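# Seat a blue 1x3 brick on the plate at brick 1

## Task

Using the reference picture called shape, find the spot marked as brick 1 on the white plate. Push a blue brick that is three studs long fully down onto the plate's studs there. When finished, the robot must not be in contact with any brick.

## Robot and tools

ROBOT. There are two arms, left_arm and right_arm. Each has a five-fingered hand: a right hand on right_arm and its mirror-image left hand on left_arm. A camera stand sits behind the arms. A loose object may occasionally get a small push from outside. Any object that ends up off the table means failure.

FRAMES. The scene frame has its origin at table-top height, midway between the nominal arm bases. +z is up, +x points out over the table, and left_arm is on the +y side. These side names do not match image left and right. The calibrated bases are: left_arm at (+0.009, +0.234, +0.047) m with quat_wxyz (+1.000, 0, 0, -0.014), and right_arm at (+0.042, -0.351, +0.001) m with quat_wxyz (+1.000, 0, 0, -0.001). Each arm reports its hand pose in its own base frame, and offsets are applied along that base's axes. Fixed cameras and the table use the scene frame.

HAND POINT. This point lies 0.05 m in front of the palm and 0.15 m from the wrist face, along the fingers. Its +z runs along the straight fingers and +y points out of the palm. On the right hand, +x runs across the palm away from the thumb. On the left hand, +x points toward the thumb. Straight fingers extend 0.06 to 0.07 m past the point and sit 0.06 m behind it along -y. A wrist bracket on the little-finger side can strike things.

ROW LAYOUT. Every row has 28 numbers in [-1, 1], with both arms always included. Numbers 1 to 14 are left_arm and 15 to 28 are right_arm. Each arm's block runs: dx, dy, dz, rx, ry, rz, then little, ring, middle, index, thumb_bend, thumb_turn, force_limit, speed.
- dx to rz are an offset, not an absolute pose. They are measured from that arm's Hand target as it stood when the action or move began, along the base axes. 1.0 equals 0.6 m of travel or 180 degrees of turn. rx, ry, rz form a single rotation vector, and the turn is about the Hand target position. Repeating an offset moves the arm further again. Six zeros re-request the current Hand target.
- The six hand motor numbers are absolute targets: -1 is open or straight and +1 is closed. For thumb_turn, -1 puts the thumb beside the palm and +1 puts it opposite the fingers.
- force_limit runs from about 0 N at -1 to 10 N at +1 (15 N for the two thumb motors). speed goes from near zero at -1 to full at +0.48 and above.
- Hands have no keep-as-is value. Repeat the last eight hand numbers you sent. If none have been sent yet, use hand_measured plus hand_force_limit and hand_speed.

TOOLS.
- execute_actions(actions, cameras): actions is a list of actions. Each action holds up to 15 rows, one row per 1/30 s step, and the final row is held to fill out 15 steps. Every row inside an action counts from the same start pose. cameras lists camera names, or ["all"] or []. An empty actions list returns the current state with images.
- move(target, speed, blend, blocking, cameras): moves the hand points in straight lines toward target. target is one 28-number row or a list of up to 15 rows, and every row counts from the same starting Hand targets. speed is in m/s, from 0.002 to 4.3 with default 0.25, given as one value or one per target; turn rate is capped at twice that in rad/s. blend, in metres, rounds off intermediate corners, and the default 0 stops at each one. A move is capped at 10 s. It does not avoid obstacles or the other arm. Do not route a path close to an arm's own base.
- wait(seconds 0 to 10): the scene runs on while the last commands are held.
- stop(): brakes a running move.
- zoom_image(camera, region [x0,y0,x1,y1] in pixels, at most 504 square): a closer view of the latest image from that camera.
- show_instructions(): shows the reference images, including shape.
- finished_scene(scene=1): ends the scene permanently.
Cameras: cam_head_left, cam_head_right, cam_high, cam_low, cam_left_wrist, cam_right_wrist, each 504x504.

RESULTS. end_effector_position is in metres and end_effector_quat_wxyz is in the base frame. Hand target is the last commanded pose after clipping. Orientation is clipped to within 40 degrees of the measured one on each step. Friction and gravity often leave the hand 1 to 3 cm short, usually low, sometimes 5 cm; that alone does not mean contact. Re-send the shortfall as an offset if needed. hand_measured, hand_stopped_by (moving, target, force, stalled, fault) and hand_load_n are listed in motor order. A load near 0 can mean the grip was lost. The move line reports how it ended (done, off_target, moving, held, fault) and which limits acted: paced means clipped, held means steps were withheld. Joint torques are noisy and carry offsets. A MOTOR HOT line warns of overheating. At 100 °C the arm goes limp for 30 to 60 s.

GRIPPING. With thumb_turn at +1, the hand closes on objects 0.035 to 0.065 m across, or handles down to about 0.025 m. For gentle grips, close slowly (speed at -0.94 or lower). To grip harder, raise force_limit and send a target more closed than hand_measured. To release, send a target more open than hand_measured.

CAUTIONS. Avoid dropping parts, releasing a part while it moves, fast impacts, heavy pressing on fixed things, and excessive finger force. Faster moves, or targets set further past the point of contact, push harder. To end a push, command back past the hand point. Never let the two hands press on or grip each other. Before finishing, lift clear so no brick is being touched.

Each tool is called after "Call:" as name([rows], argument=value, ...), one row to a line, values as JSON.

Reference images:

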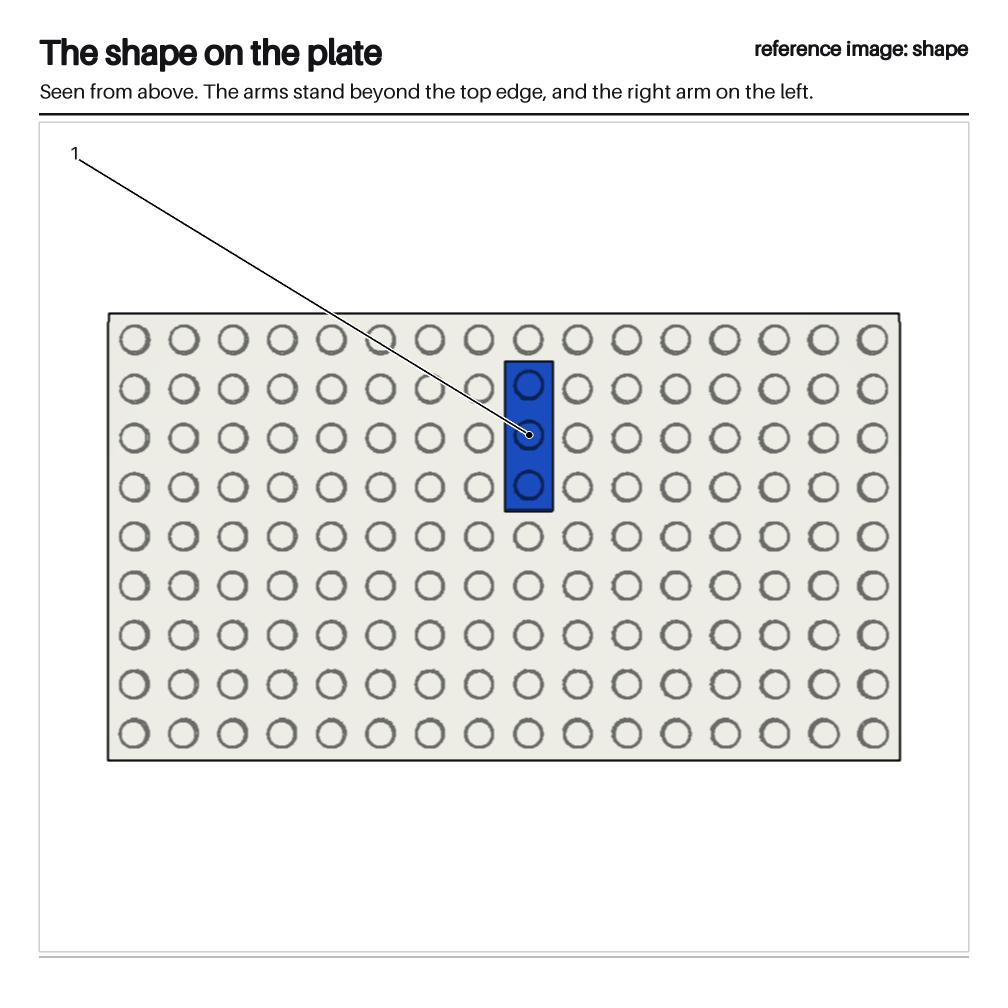

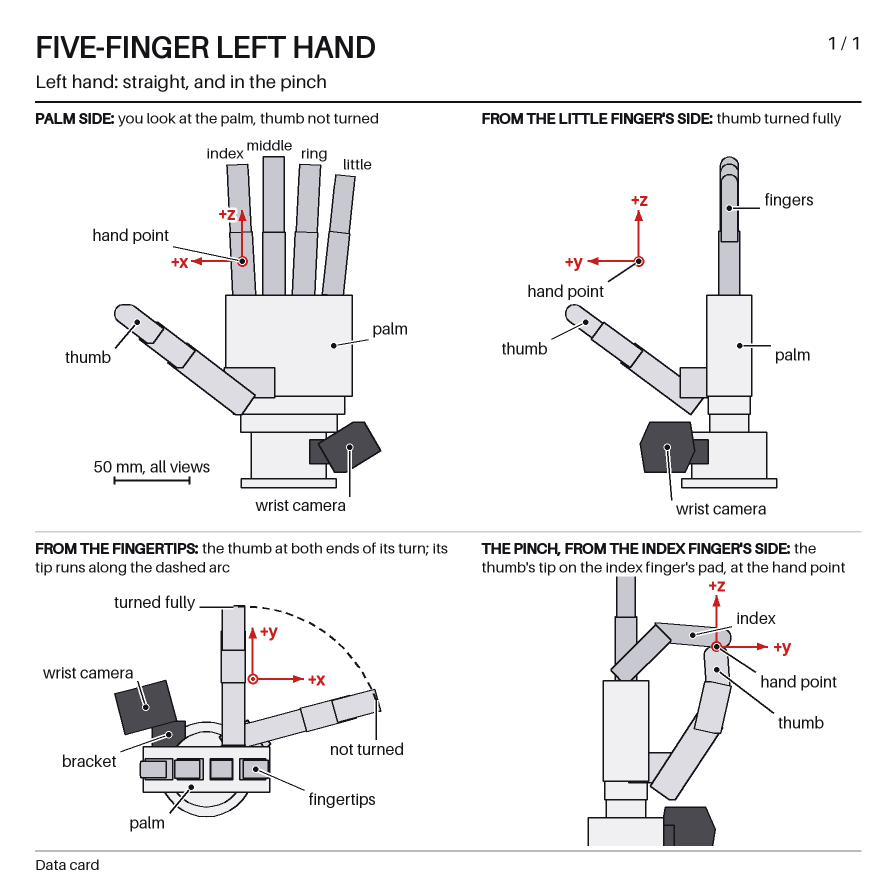

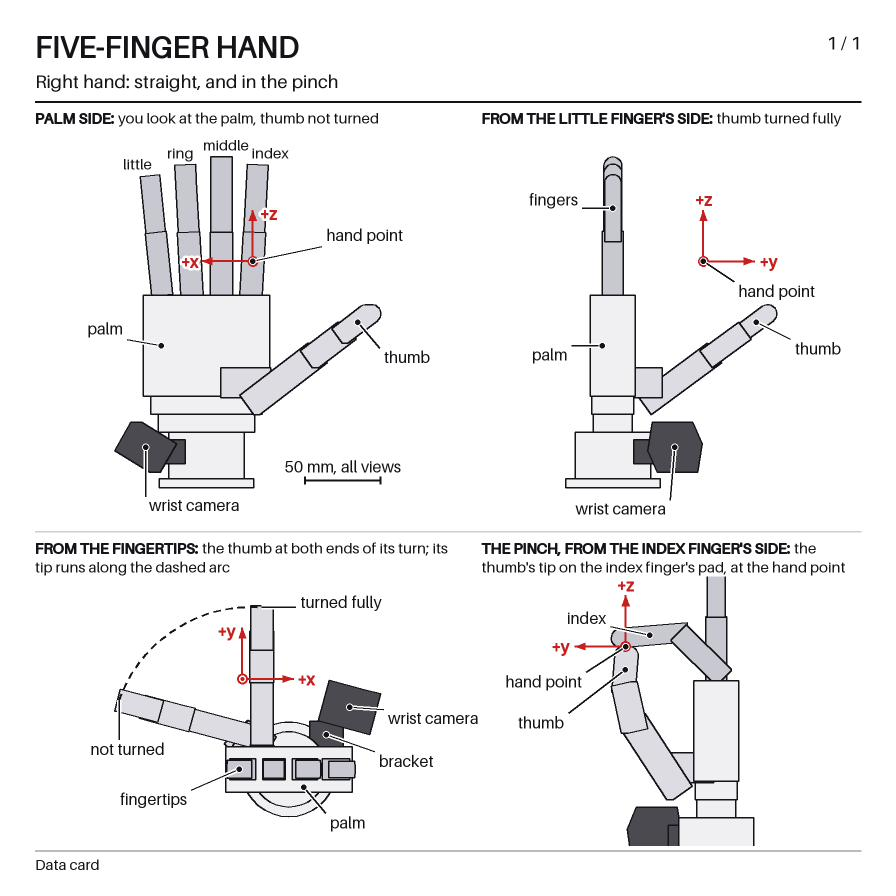

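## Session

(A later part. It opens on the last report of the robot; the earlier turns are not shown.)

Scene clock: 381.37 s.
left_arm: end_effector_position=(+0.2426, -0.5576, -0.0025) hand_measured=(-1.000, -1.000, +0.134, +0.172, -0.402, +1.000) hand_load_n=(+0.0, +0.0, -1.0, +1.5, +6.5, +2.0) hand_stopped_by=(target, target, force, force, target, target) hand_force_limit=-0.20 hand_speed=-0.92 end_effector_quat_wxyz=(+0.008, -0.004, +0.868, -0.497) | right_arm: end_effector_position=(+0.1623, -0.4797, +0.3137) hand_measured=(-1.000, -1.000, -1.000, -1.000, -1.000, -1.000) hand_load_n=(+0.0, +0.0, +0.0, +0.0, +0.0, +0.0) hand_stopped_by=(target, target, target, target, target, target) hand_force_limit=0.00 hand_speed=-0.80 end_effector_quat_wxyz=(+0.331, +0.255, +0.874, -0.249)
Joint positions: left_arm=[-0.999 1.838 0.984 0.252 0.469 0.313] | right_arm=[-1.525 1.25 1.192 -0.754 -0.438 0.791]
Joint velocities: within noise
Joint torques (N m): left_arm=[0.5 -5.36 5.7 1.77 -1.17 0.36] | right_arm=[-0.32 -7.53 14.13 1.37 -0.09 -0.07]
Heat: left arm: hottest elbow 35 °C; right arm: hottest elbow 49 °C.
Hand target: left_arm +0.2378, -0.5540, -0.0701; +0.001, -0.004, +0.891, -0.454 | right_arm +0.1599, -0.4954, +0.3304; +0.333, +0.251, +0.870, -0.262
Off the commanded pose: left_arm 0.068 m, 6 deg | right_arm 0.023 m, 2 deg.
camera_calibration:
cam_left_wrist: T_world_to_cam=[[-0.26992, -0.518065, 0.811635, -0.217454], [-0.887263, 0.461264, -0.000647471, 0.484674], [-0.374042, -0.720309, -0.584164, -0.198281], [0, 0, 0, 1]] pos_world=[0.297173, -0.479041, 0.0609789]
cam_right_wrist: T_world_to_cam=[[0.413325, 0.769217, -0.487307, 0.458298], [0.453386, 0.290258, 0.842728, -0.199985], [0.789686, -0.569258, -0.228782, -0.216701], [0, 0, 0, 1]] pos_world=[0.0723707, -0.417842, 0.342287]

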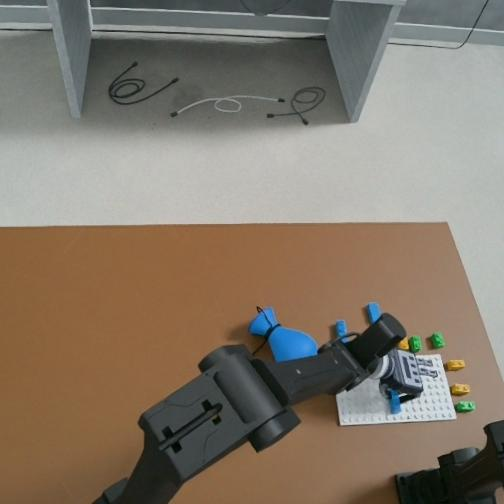

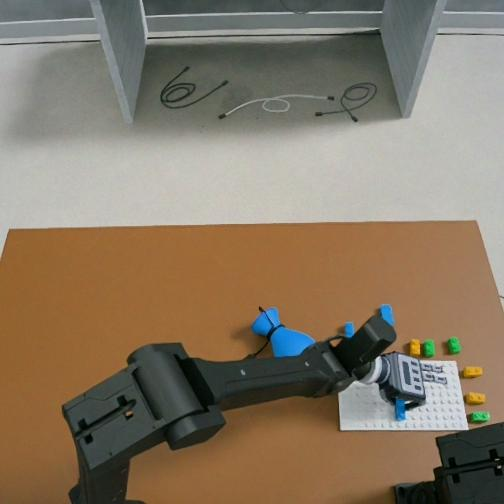

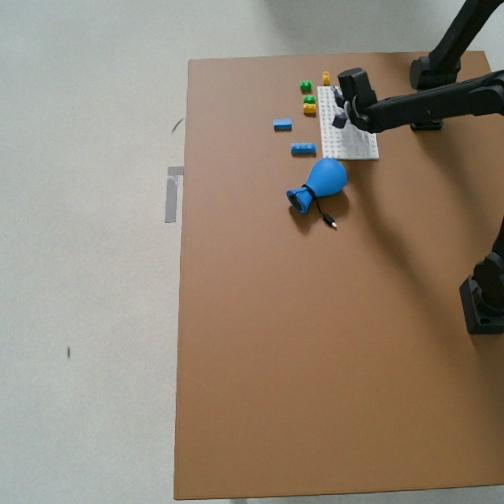

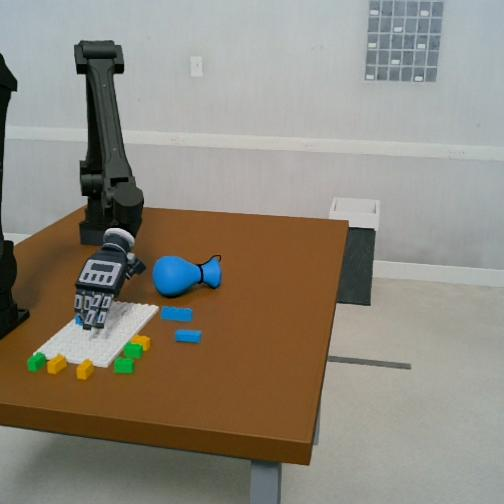

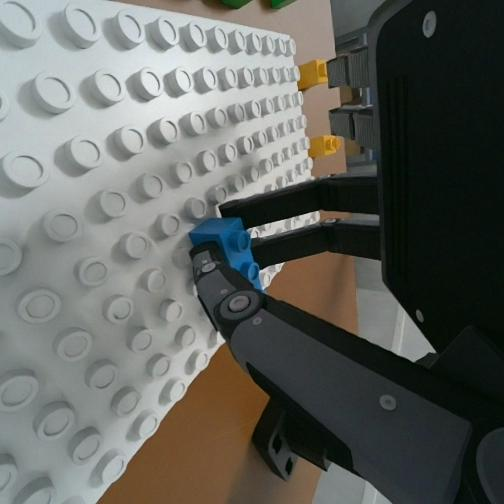

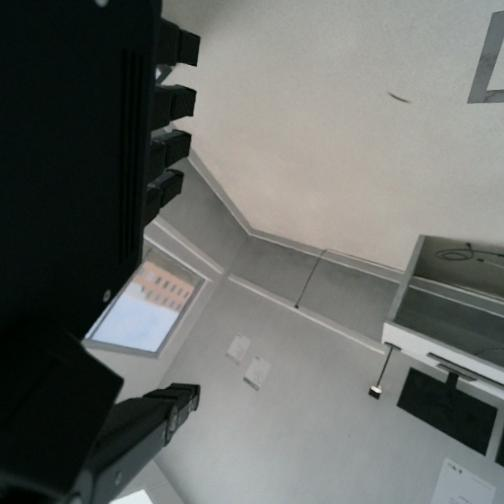

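Call:
zoom_image(camera="cam_left_wrist", region=[140, 180, 290, 310])

Call:
zoom_image(camera="cam_low", region=[55, 285, 125, 340])

Call:
zoom_image(camera="cam_head_right", region=[370, 380, 430, 432])

Scaled by 3.360 from the camera's 504x504 image, which has a finer 720x720 frame.

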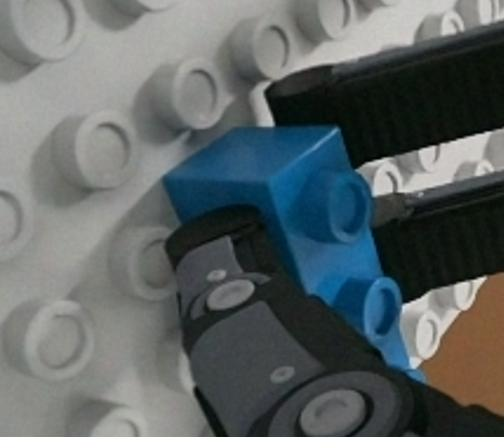

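Scaled by 7.200 from the camera's 504x504 image, which has a finer 720x720 frame.

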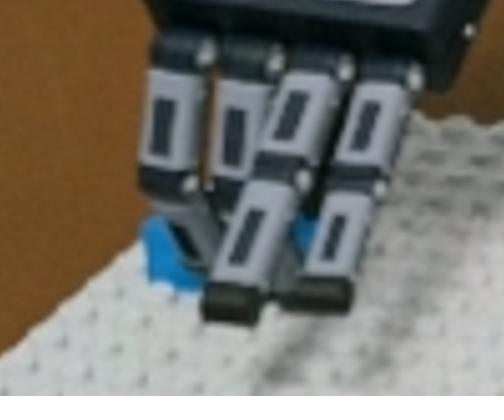

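Scaled by 8.400 from the camera's 504x504 image, which has a finer 720x720 frame.

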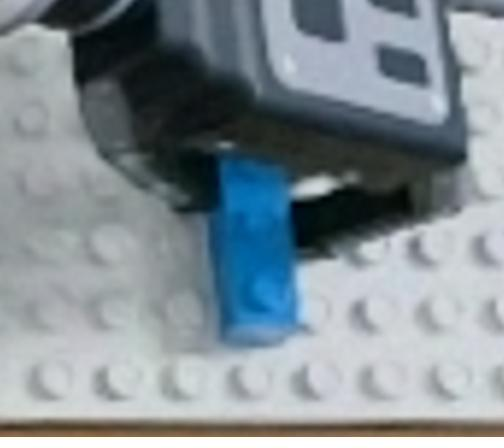

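Call:
move(target=[0,0,0.0833,-0.028,-0.0008,0,-1,-1,0.25,0.25,-0.4,1,-0.2,-0.92,0,0,0,0,0,0,-1,-1,-1,-1,-1,-1,0.0,-0.8], speed=0.1, cameras=["cam_left_wrist"])

Scene clock: 384.40 s.
left_arm: end_effector_position=(+0.2414, -0.5590, +0.0008) hand_measured=(-1.000, -1.000, +0.134, +0.172, -0.402, +1.000) hand_load_n=(+0.0, +0.0, +0.5, +4.0, +6.0, +2.0) hand_stopped_by=(target, target, force, force, target, target) hand_force_limit=-0.20 hand_speed=-0.92 end_effector_quat_wxyz=(+0.007, +0.000, +0.864, -0.503) | right_arm: end_effector_position=(+0.1623, -0.4797, +0.3137) hand_measured=(-1.000, -1.000, -1.000, -1.000, -1.000, -1.000) hand_load_n=(+0.0, +0.0, +0.0, -0.5, +0.0, +0.0) hand_stopped_by=(target, target, target, target, target, target) hand_force_limit=0.00 hand_speed=-0.80 end_effector_quat_wxyz=(+0.331, +0.255, +0.874, -0.249)
Joint positions: left_arm=[-0.999 1.834 0.981 0.264 0.479 0.312] | right_arm=[-1.525 1.25 1.192 -0.754 -0.438 0.791]
Joint torques (N m): left_arm=[1.73 -10.99 4.46 2.67 -0.05 0.11] | right_arm=[-0.44 -7.41 14.23 1.4 -0.08 -0.06]
Heat: left arm: hottest elbow 35 °C; right arm: hottest elbow 49 °C.
Hand target: left_arm +0.2379, -0.5541, -0.0199; +0.002, -0.004, +0.870, -0.493 | right_arm +0.1599, -0.4954, +0.3304; +0.333, +0.251, +0.870, -0.262
Off the commanded pose: left_arm 0.022 m, 2 deg | right_arm 0.023 m, 2 deg.
move: off_target (left_arm, right_arm)
camera_calibration:
cam_left_wrist: T_world_to_cam=[[-0.275336, -0.504419, 0.818384, -0.21235], [-0.883456, 0.468438, -0.00850313, 0.487408], [-0.379073, -0.725347, -0.574609, -0.199345], [0, 0, 0, 1]] pos_world=[0.296569, -0.480028, 0.0633823]
Images, in order (width x height): cam_left_wrist 504x504.

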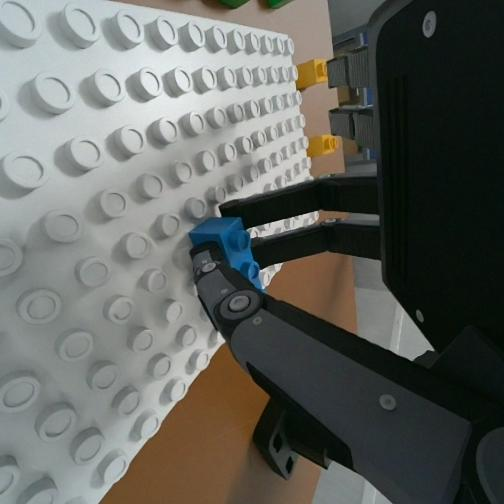

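Call:
zoom_image(camera="cam_left_wrist", region=[140, 180, 290, 310])

Scaled by 3.360 from the camera's 504x504 image, which has a finer 720x720 frame.

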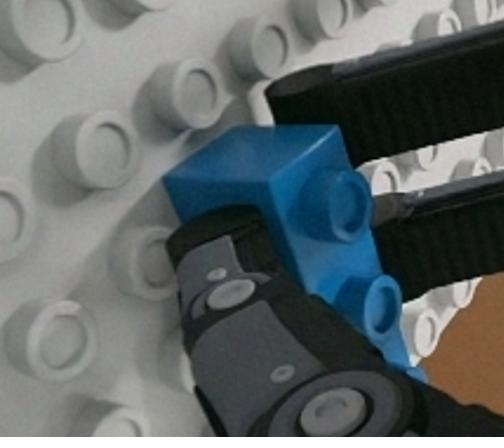

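Call:
move(target=[0,0,0,0,0,0,-1,-1,0.05,0.07,-0.4,1,-0.2,-0.8,0,0,0,0,0,0,-1,-1,-1,-1,-1,-1,0.0,-0.8], speed=0.1, cameras=["cam_left_wrist"])

Call:
zoom_image(camera="cam_left_wrist", region=[140, 180, 290, 310])

Scene clock: 387.77 s.
left_arm: end_effector_position=(+0.2413, -0.5582, +0.0018) hand_measured=(-1.000, -1.000, +0.052, +0.070, -0.400, +1.000) hand_load_n=(+0.0, +0.0, -9.0, +0.0, +1.0, +0.0) hand_stopped_by=(target, target, target, target, target, target) hand_force_limit=-0.20 hand_speed=-0.80 end_effector_quat_wxyz=(+0.007, +0.000, +0.864, -0.504) | right_arm: end_effector_position=(+0.1623, -0.4797, +0.3137) hand_measured=(-1.000, -1.000, -1.000, -1.000, -1.000, -1.000) hand_load_n=(+0.0, +0.0, +0.0, +0.0, +0.0, +0.0) hand_stopped_by=(target, target, target, target, target, target) hand_force_limit=0.00 hand_speed=-0.80 end_effector_quat_wxyz=(+0.331, +0.255, +0.874, -0.249)
Joint positions: left_arm=[-0.998 1.831 0.978 0.265 0.48 0.312] | right_arm=[-1.525 1.25 1.192 -0.754 -0.438 0.791]
Joint torques (N m): left_arm=[1.49 -10.87 4.59 2.54 -0.09 0.09] | right_arm=[-0.5 -7.59 14.19 1.39 -0.09 -0.08]
Heat: left arm: hottest elbow 35 °C; right arm: hottest elbow 49 °C.
Hand target: left_arm +0.2378, -0.5540, -0.0201; +0.002, -0.004, +0.870, -0.493 | right_arm +0.1599, -0.4954, +0.3304; +0.333, +0.251, +0.870, -0.262
Off the commanded pose: left_arm 0.022 m, 2 deg | right_arm 0.023 m, 2 deg.
move: off_target (left_arm, right_arm)
camera_calibration:
cam_left_wrist: T_world_to_cam=[[-0.275498, -0.503623, 0.818819, -0.212258], [-0.88366, 0.468034, -0.00944518, 0.486833], [-0.378479, -0.72616, -0.573974, -0.198819], [0, 0, 0, 1]] pos_world=[0.296469, -0.479127, 0.0642826]
Images, in order (width x height): cam_left_wrist 504x504.

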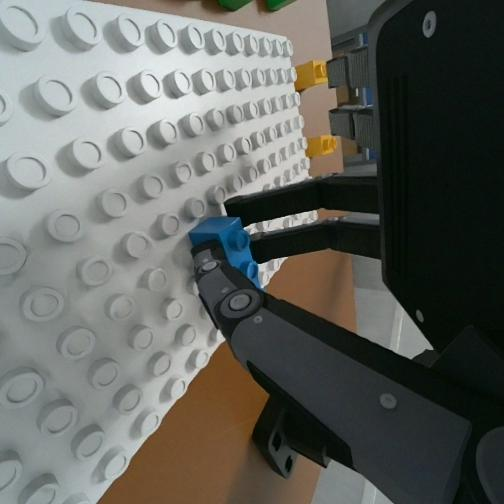

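Scaled by 3.360 from the camera's 504x504 image, which has a finer 720x720 frame.

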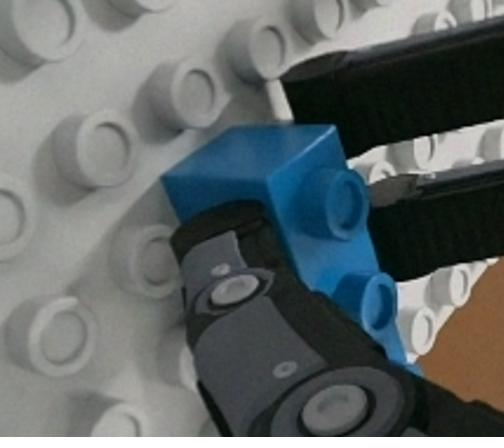

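Call:
move([
  [0,0.004,0.04,0,0,0,-1,-1,0.05,0.07,-0.4,1,-0.2,-0.8,0,0,0,0,0,0,-1,-1,-1,-1,-1,-1,0.0,-0.8],
  [0,0.004,0.15,0,0,0,-1,-1,0.05,0.07,-0.4,1,-0.2,-0.8,0,0,0,0,0,0,-1,-1,-1,-1,-1,-1,0.0,-0.8],
], speed=0.1, blend=[0.01, 0], cameras=["cam_left_wrist", "cam_low", "cam_head_left", "cam_head_right"])

Call:
zoom_image(camera="cam_left_wrist", region=[140, 160, 290, 310])

Call:
zoom_image(camera="cam_low", region=[55, 285, 125, 340])

Scene clock: 390.73 s.
left_arm: end_effector_position=(+0.2292, -0.5384, +0.0496) hand_measured=(-1.000, -1.000, +0.052, +0.070, -0.400, +1.000) hand_load_n=(+0.0, -0.5, +0.0, +0.0, +0.0, +0.0) hand_stopped_by=(target, target, target, target, target, target) hand_force_limit=-0.20 hand_speed=-0.80 end_effector_quat_wxyz=(-0.006, -0.009, +0.877, -0.481) | right_arm: end_effector_position=(+0.1623, -0.4797, +0.3137) hand_measured=(-1.000, -1.000, -1.000, -1.000, -1.000, -1.000) hand_load_n=(+0.0, +0.0, +0.0, +0.0, +0.0, +0.0) hand_stopped_by=(target, target, target, target, target, target) hand_force_limit=0.00 hand_speed=-0.80 end_effector_quat_wxyz=(+0.331, +0.255, +0.874, -0.249)
Joint positions: left_arm=[-0.998 1.692 0.982 0.06 0.477 0.312] | right_arm=[-1.525 1.25 1.192 -0.754 -0.438 0.791]
Joint torques (N m): left_arm=[1.9 -13.39 8.73 1.32 0.16 0.09] | right_arm=[-0.44 -7.3 14.16 1.44 -0.1 -0.07]
Heat: left arm: hottest elbow 35 °C; right arm: hottest elbow 49 °C.
Hand target: left_arm +0.2378, -0.5517, +0.0700; +0.002, -0.004, +0.870, -0.493 | right_arm +0.1599, -0.4954, +0.3304; +0.333, +0.251, +0.870, -0.262
Off the commanded pose: left_arm 0.026 m, 2 deg | right_arm 0.023 m, 2 deg.
move: off_target (left_arm, right_arm)
camera_calibration:
cam_left_wrist: T_world_to_cam=[[-0.248087, -0.547415, 0.799243, -0.273681], [-0.884283, 0.464881, 0.0439207, 0.46315], [-0.395596, -0.695861, -0.599401, -0.140189], [0, 0, 0, 1]] pos_world=[0.286201, -0.462679, 0.114366]
Images, in order (width x height): cam_head_left 504x504, cam_head_right 504x504, cam_low 504x504, cam_left_wrist 504x504.

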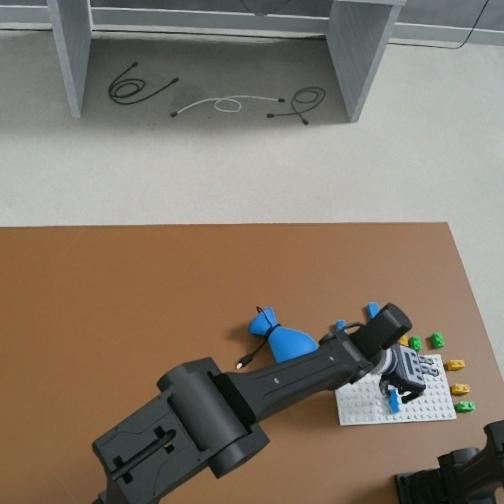

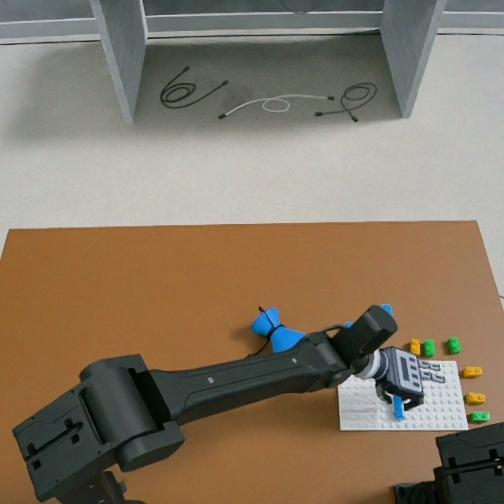

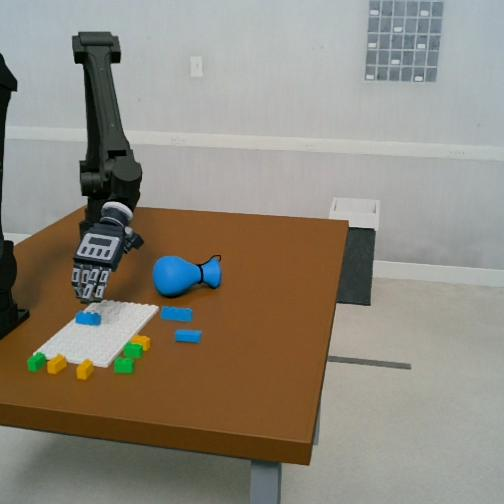

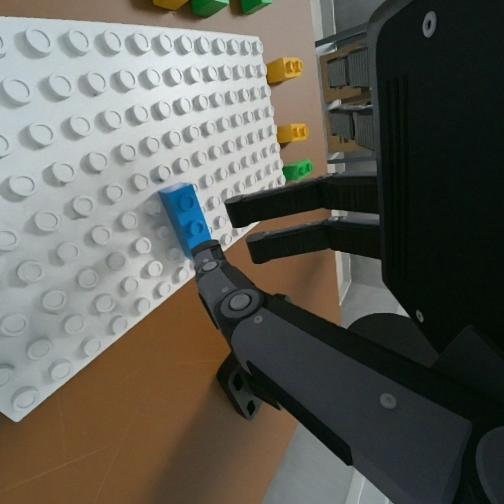

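Scaled by 3.360 from the camera's 504x504 image, which has a finer 720x720 frame.

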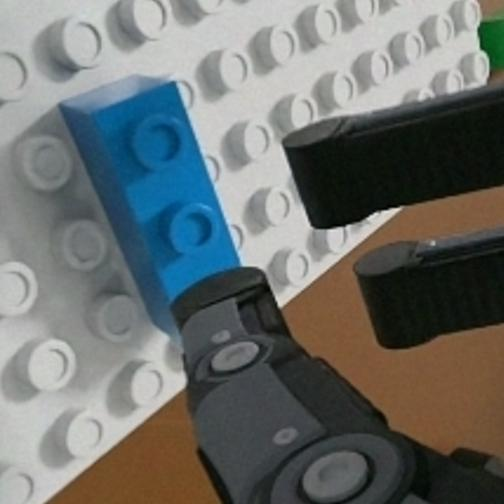

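Scaled by 7.200 from the camera's 504x504 image, which has a finer 720x720 frame.

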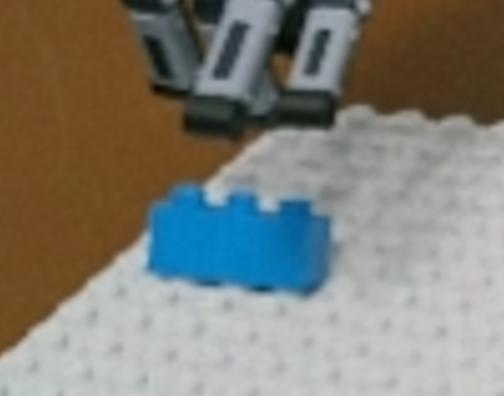

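Call:
move(target=[0,0.02,0.1,0,0,0,-1,-1,-0.2,-0.2,-0.4,1,-0.2,0,0,0,0,0,0,0,-1,-1,-1,-1,-1,-1,0.0,-0.8], speed=0.15, cameras=["cam_left_wrist", "cam_low", "cam_head_left", "cam_head_right"])

Call:
zoom_image(camera="cam_left_wrist", region=[90, 130, 230, 270])

Call:
zoom_image(camera="cam_low", region=[65, 295, 115, 335])

Call:
zoom_image(camera="cam_head_right", region=[370, 380, 430, 432])

Call:
zoom_image(camera="cam_head_left", region=[370, 375, 430, 427])

Scene clock: 393.20 s.
left_arm: end_effector_position=(+0.2238, -0.5324, +0.1144) hand_measured=(-1.000, -1.000, -0.200, -0.200, -0.400, +1.000) hand_load_n=(+0.0, +0.0, +0.0, +0.0, +0.0, +0.0) hand_stopped_by=(target, target, target, target, target, target) hand_force_limit=-0.20 hand_speed=0.00 end_effector_quat_wxyz=(-0.008, -0.007, +0.875, -0.484) | right_arm: end_effector_position=(+0.1623, -0.4797, +0.3137) hand_measured=(-1.000, -1.000, -1.000, -1.000, -1.000, -1.000) hand_load_n=(+0.0, +0.0, +0.0, +0.0, -0.5, +0.0) hand_stopped_by=(target, target, target, target, target, target) hand_force_limit=0.00 hand_speed=-0.80 end_effector_quat_wxyz=(+0.331, +0.255, +0.874, -0.249)
Joint positions: left_arm=[-0.998 1.568 1.026 -0.102 0.484 0.312] | right_arm=[-1.525 1.25 1.192 -0.754 -0.438 0.791]
Joint torques (N m): left_arm=[2.9 -11.81 9.16 1.28 0.3 0.19] | right_arm=[-0.32 -7.36 14.16 1.36 -0.1 -0.07]
Heat: left arm: hottest elbow 35 °C; right arm: hottest elbow 49 °C.
Hand target: left_arm +0.2378, -0.5396, +0.1300; +0.002, -0.004, +0.870, -0.493 | right_arm +0.1599, -0.4954, +0.3304; +0.333, +0.251, +0.870, -0.262
Off the commanded pose: left_arm 0.022 m, 2 deg | right_arm 0.023 m, 2 deg.
move: off_target (left_arm, right_arm)
camera_calibration:
cam_left_wrist: T_world_to_cam=[[-0.251278, -0.53922, 0.803805, -0.318933], [-0.881407, 0.470644, 0.0401874, 0.455515], [-0.399976, -0.698381, -0.593534, -0.100391], [0, 0, 0, 1]] pos_world=[0.281199, -0.456471, 0.178469]
Images, in order (width x height): cam_head_left 504x504, cam_head_right 504x504, cam_low 504x504, cam_left_wrist 504x504.

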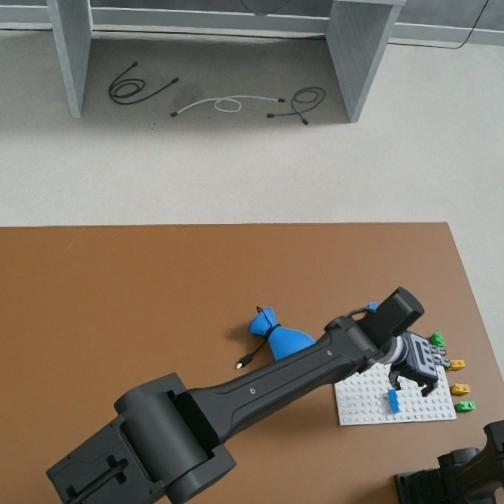

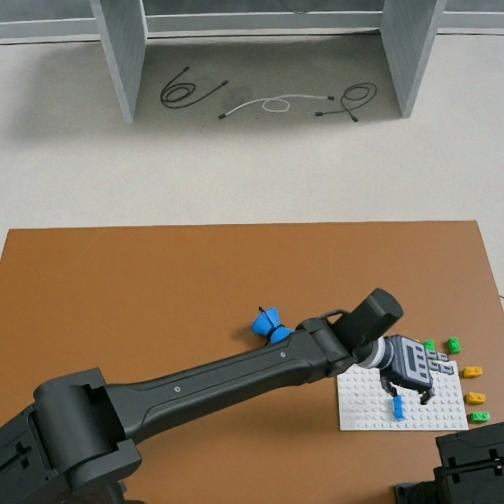

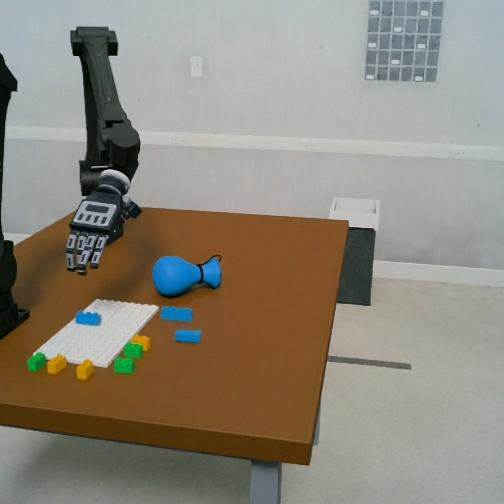

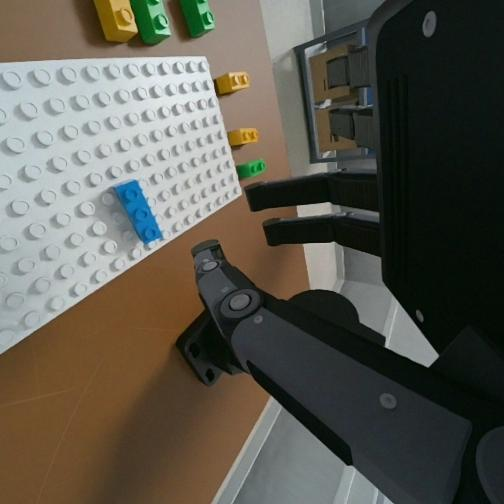

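Scaled by 3.600 from the camera's 504x504 image, which has a finer 720x720 frame.

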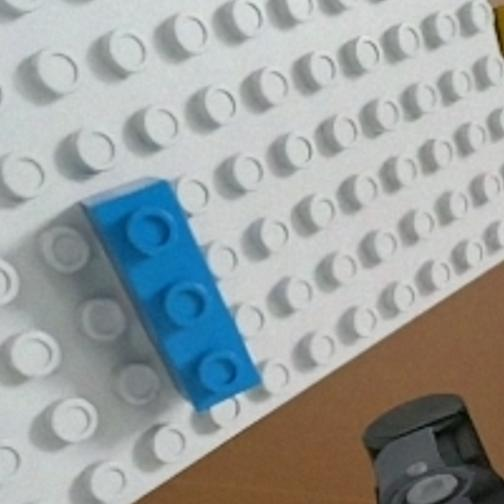

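Scaled by 10.080 from the camera's 504x504 image, which has a finer 720x720 frame.

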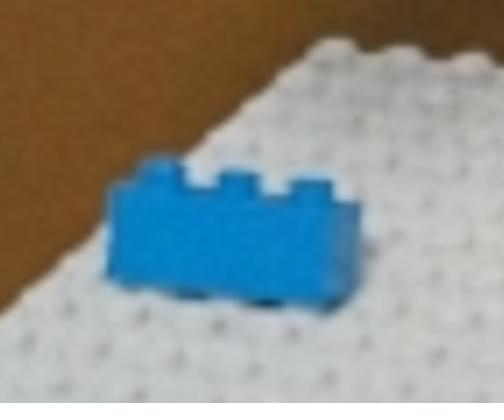

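Scaled by 8.400 from the camera's 504x504 image, which has a finer 720x720 frame.

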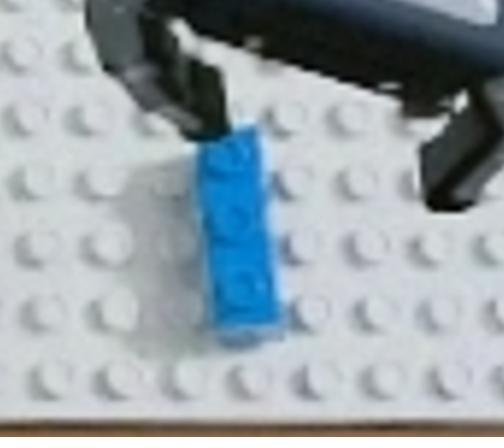

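Scaled by 8.400 from the camera's 504x504 image, which has a finer 720x720 frame.

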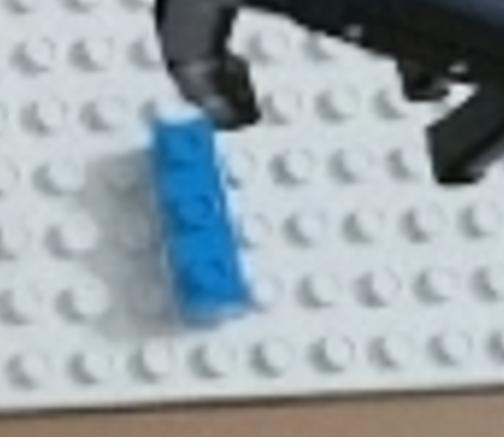

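Call:
move([
  [0,0,0,0,0,0,-1,-1,-0.2,-0.2,-1,-1,-0.2,0,0,0,0,0,0,0,-1,-1,-1,-1,-1,-1,0.0,-0.8],
  [-0.0122,-0.0557,-0.0167,-0.0689,-0.0019,0,1,1,1,1,-1,-1,-0.2,0,0,0,0,0,0,0,-1,-1,-1,-1,-1,-1,0.0,-0.8],
], speed=0.12, cameras=["cam_left_wrist", "cam_low", "cam_head_left", "cam_head_right"])

Scene clock: 401.33 s.
left_arm: end_effector_position=(+0.2338, -0.5702, +0.1294) hand_measured=(+1.000, +1.000, +1.000, +1.000, -1.000, -1.000) hand_load_n=(+0.0, +0.5, +0.0, +0.0, +0.0, -0.5) hand_stopped_by=(target, target, target, target, target, target) hand_force_limit=-0.20 hand_speed=0.00 end_effector_quat_wxyz=(+0.011, +0.001, +0.811, -0.585) | right_arm: end_effector_position=(+0.1623, -0.4797, +0.3137) hand_measured=(-1.000, -1.000, -1.000, -1.000, -1.000, -1.000) hand_load_n=(+0.0, +0.0, +0.0, +0.0, +0.0, +0.0) hand_stopped_by=(target, target, target, target, target, target) hand_force_limit=0.00 hand_speed=-0.80 end_effector_quat_wxyz=(+0.331, +0.255, +0.874, -0.249)
Joint positions: left_arm=[-0.998 1.617 0.971 0.273 0.523 0.213] | right_arm=[-1.525 1.25 1.192 -0.754 -0.438 0.791]
Joint torques (N m): left_arm=[1.44 -10.93 5.98 2.93 0.18 -0.06] | right_arm=[-0.44 -7.71 14.13 1.39 -0.09 -0.06]
Heat: left arm: hottest elbow 36 °C; right arm: hottest elbow 49 °C.
Hand target: left_arm +0.2305, -0.5731, +0.1200; +0.004, -0.002, +0.812, -0.584 | right_arm +0.1599, -0.4954, +0.3304; +0.333, +0.251, +0.870, -0.262
Off the commanded pose: left_arm 0.010 m, 1 deg | right_arm 0.023 m, 2 deg.
move: off_target (right_arm)
camera_calibration:
cam_left_wrist: T_world_to_cam=[[-0.282604, -0.338094, 0.897679, -0.238968], [-0.883997, 0.455108, -0.106889, 0.492284], [-0.372402, -0.823753, -0.42749, -0.213169], [0, 0, 0, 1]] pos_world=[0.28826, -0.480434, 0.176008]
Images, in order (width x height): cam_head_left 504x504, cam_head_right 504x504, cam_low 504x504, cam_left_wrist 504x504.

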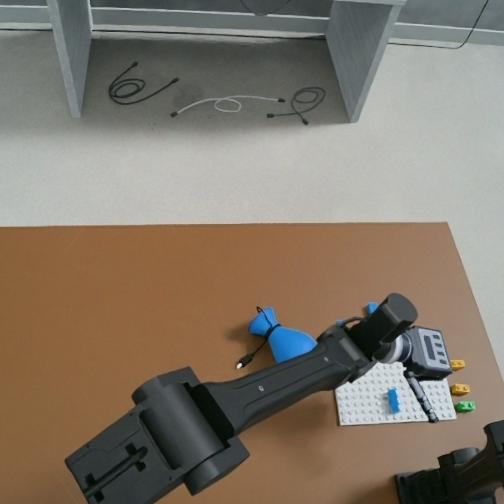

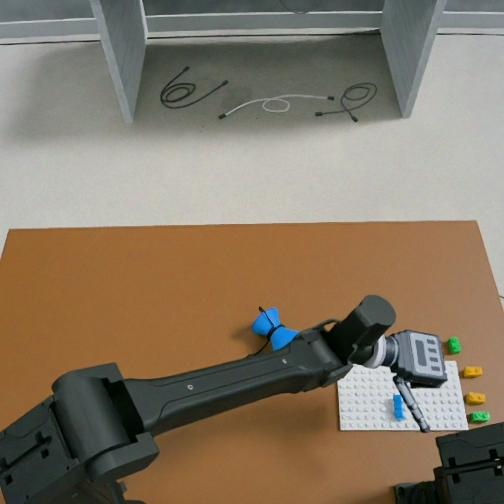

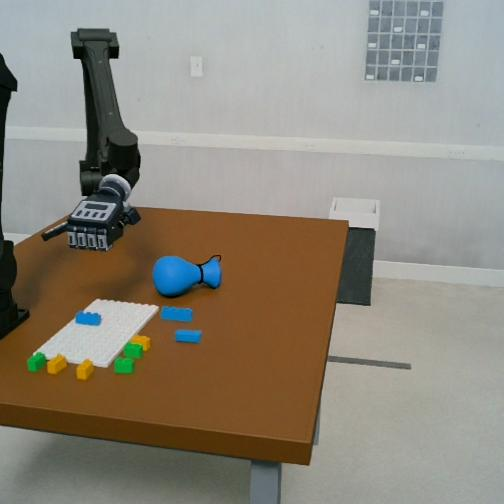

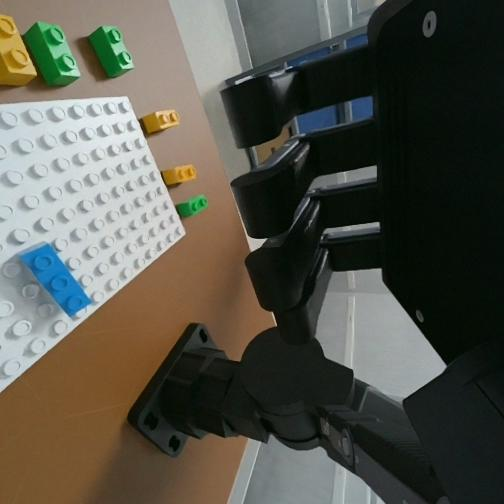

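Call:
move([
  [0,0,-0.2133,0,0,0,1,1,1,1,-1,-1,-0.2,0,0,0,0,0,0,0,-1,-1,-1,-1,-1,-1,0.0,-0.8],
  [0,0.0017,-0.2583,0.0111,0.0003,0,1,1,1,1,-1,-1,-0.2,0,0,0,0,0,0,0,-1,-1,-1,-1,-1,-1,0.0,-0.8],
], speed=[0.1, 0.03], blend=[0.008, 0], cameras=["cam_left_wrist", "cam_low", "cam_head_left", "cam_head_right"])

Call:
zoom_image(camera="cam_low", region=[55, 280, 125, 340])

Call:
zoom_image(camera="cam_head_right", region=[370, 380, 430, 432])

Call:
zoom_image(camera="cam_left_wrist", region=[100, 180, 300, 340])

Scene clock: 406.10 s.
left_arm: end_effector_position=(+0.2344, -0.5705, -0.0145) hand_measured=(+1.000, +1.000, +1.000, +1.000, -1.000, -1.000) hand_load_n=(+0.0, +0.5, -1.5, +0.0, +0.0, +0.0) hand_stopped_by=(target, target, target, target, target, target) hand_force_limit=-0.20 hand_speed=0.00 end_effector_quat_wxyz=(+0.009, -0.002, +0.815, -0.579) | right_arm: end_effector_position=(+0.1623, -0.4797, +0.3137) hand_measured=(-1.000, -1.000, -1.000, -1.000, -1.000, -1.000) hand_load_n=(+0.0, +0.0, +0.0, +0.0, +0.0, +0.0) hand_stopped_by=(target, target, target, target, target, target) hand_force_limit=0.00 hand_speed=-0.80 end_effector_quat_wxyz=(+0.331, +0.255, +0.874, -0.249)
Joint positions: left_arm=[-0.998 1.927 0.899 0.64 0.521 0.213] | right_arm=[-1.525 1.25 1.192 -0.754 -0.438 0.791]
Joint torques (N m): left_arm=[0.85 -10.52 4.9 2.4 -0.18 0.14] | right_arm=[-0.44 -7.41 14.16 1.33 -0.09 -0.08]
Heat: left arm: hottest elbow 35 °C; right arm: hottest elbow 49 °C.
Hand target: left_arm +0.2306, -0.5721, -0.0349; +0.004, -0.003, +0.822, -0.570 | right_arm +0.1599, -0.4954, +0.3304; +0.333, +0.251, +0.870, -0.262
Off the commanded pose: left_arm 0.021 m, 1 deg | right_arm 0.023 m, 2 deg.
move: off_target (left_arm, right_arm)
camera_calibration:
cam_left_wrist: T_world_to_cam=[[-0.275314, -0.350108, 0.895336, -0.118313], [-0.885562, 0.454815, -0.0944597, 0.47801], [-0.374141, -0.818882, -0.435259, -0.271734], [0, 0, 0, 1]] pos_world=[0.289068, -0.481347, 0.0328074]
Images, in order (width x height): cam_head_left 504x504, cam_head_right 504x504, cam_low 504x504, cam_left_wrist 504x504.

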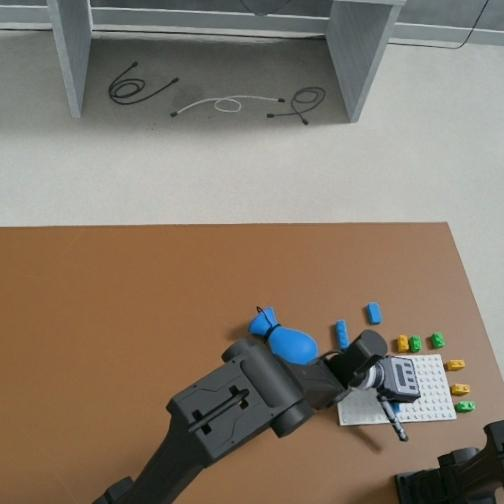

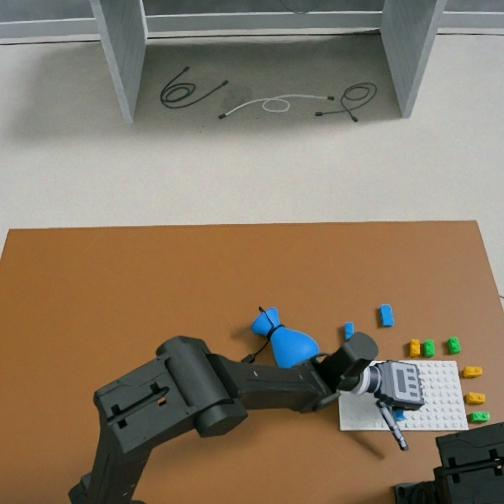

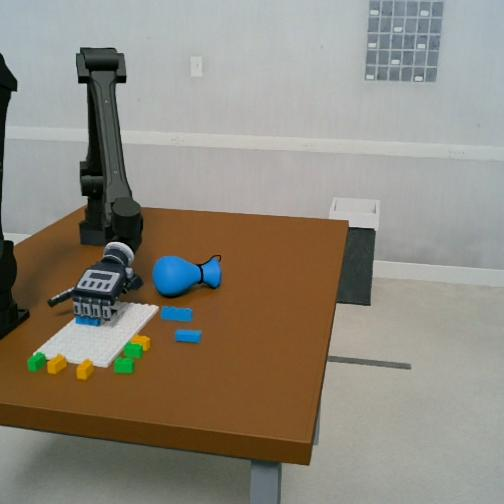

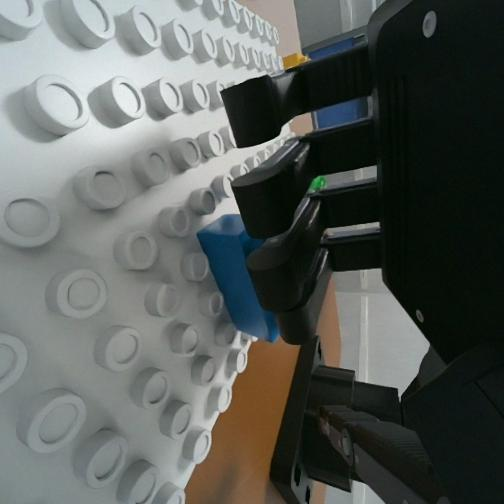

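Scaled by 7.200 from the camera's 504x504 image, which has a finer 720x720 frame.

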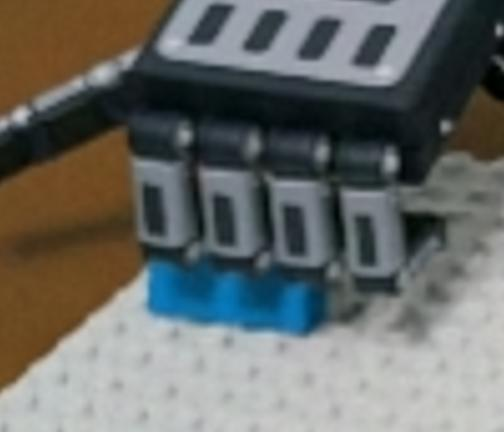

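Scaled by 8.400 from the camera's 504x504 image, which has a finer 720x720 frame.

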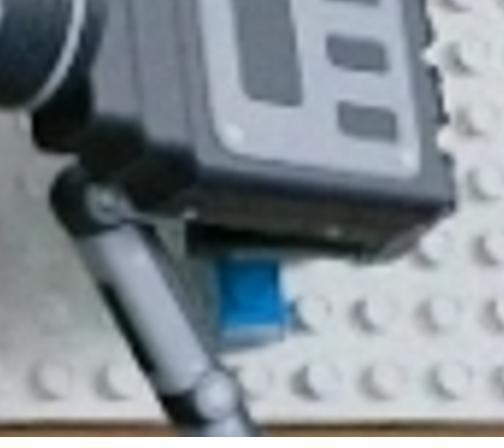

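Scaled by 2.520 from the camera's 504x504 image, which has a finer 720x720 frame.

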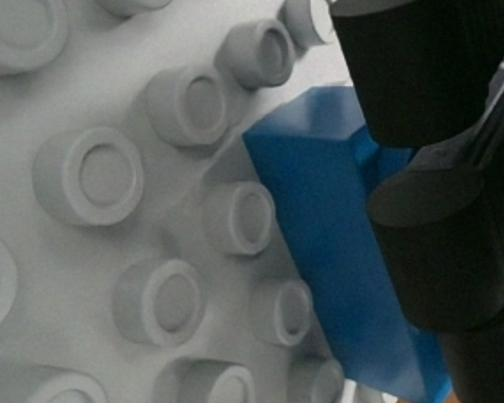

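Call:
move(target=[0,0.005,-0.055,0.0194,0.0005,0,1,1,1,1,-1,-1,-0.2,0,0,0,0,0,0,0,-1,-1,-1,-1,-1,-1,0.0,-0.8], speed=0.04, cameras=["cam_left_wrist", "cam_low"])

Call:
zoom_image(camera="cam_left_wrist", region=[100, 180, 300, 340])

Scene clock: 408.67 s.
left_arm: end_effector_position=(+0.2376, -0.5755, -0.0179) hand_measured=(+1.000, +1.000, +1.000, +1.000, -1.000, -1.000) hand_load_n=(+0.0, +0.0, -5.0, -3.5, +0.0, -0.5) hand_stopped_by=(target, target, target, target, target, target) hand_force_limit=-0.20 hand_speed=0.00 end_effector_quat_wxyz=(+0.011, -0.003, +0.815, -0.579) | right_arm: end_effector_position=(+0.1623, -0.4797, +0.3137) hand_measured=(-1.000, -1.000, -1.000, -1.000, -1.000, -1.000) hand_load_n=(+0.0, +0.0, +0.0, +0.0, +0.0, +0.0) hand_stopped_by=(target, target, target, target, target, target) hand_force_limit=0.00 hand_speed=-0.80 end_effector_quat_wxyz=(+0.331, +0.255, +0.874, -0.249)
Joint positions: left_arm=[-1 1.943 0.915 0.64 0.516 0.214] | right_arm=[-1.525 1.25 1.192 -0.754 -0.438 0.791]
Joint torques (N m): left_arm=[0.62 -8 4.62 0.99 -0.65 0.38] | right_arm=[-0.5 -7.59 14.17 1.36 -0.08 -0.07]
Heat: left arm: hottest elbow 35 °C; right arm: hottest elbow 49 °C.
Hand target: left_arm +0.2305, -0.5691, -0.0680; +0.003, -0.003, +0.839, -0.544 | right_arm +0.1599, -0.4954, +0.3304; +0.333, +0.251, +0.870, -0.262
Off the commanded pose: left_arm 0.051 m, 5 deg | right_arm 0.023 m, 2 deg.
move: off_target (left_arm, right_arm)
camera_calibration:
cam_left_wrist: T_world_to_cam=[[-0.276556, -0.351721, 0.894321, -0.116875], [-0.886731, 0.452125, -0.0963956, 0.481514], [-0.37044, -0.81968, -0.436919, -0.277469], [0, 0, 0, 1]] pos_world=[0.291865, -0.486248, 0.0297075]
Images, in order (width x height): cam_low 504x504, cam_left_wrist 504x504.

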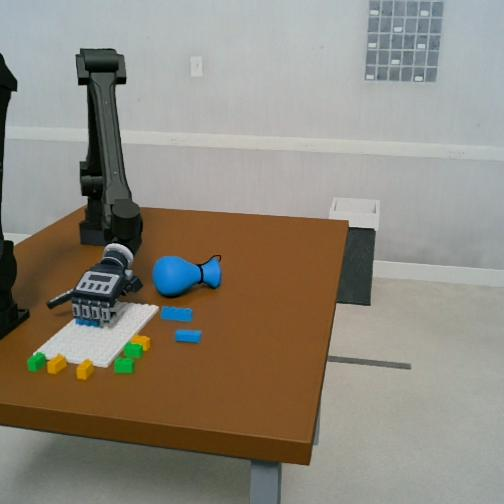

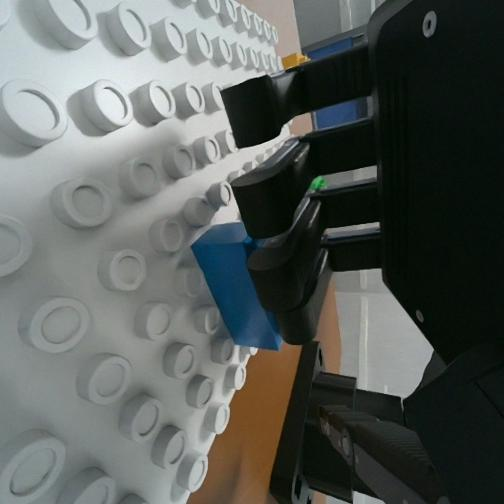

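Scaled by 2.520 from the camera's 504x504 image, which has a finer 720x720 frame.

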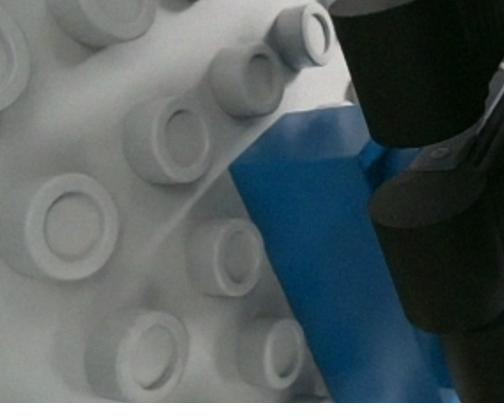

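Call:
zoom_image(camera="cam_low", region=[55, 280, 125, 340])

Scaled by 7.200 from the camera's 504x504 image, which has a finer 720x720 frame.

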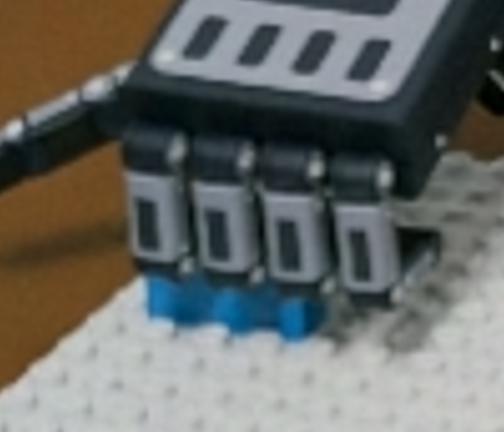

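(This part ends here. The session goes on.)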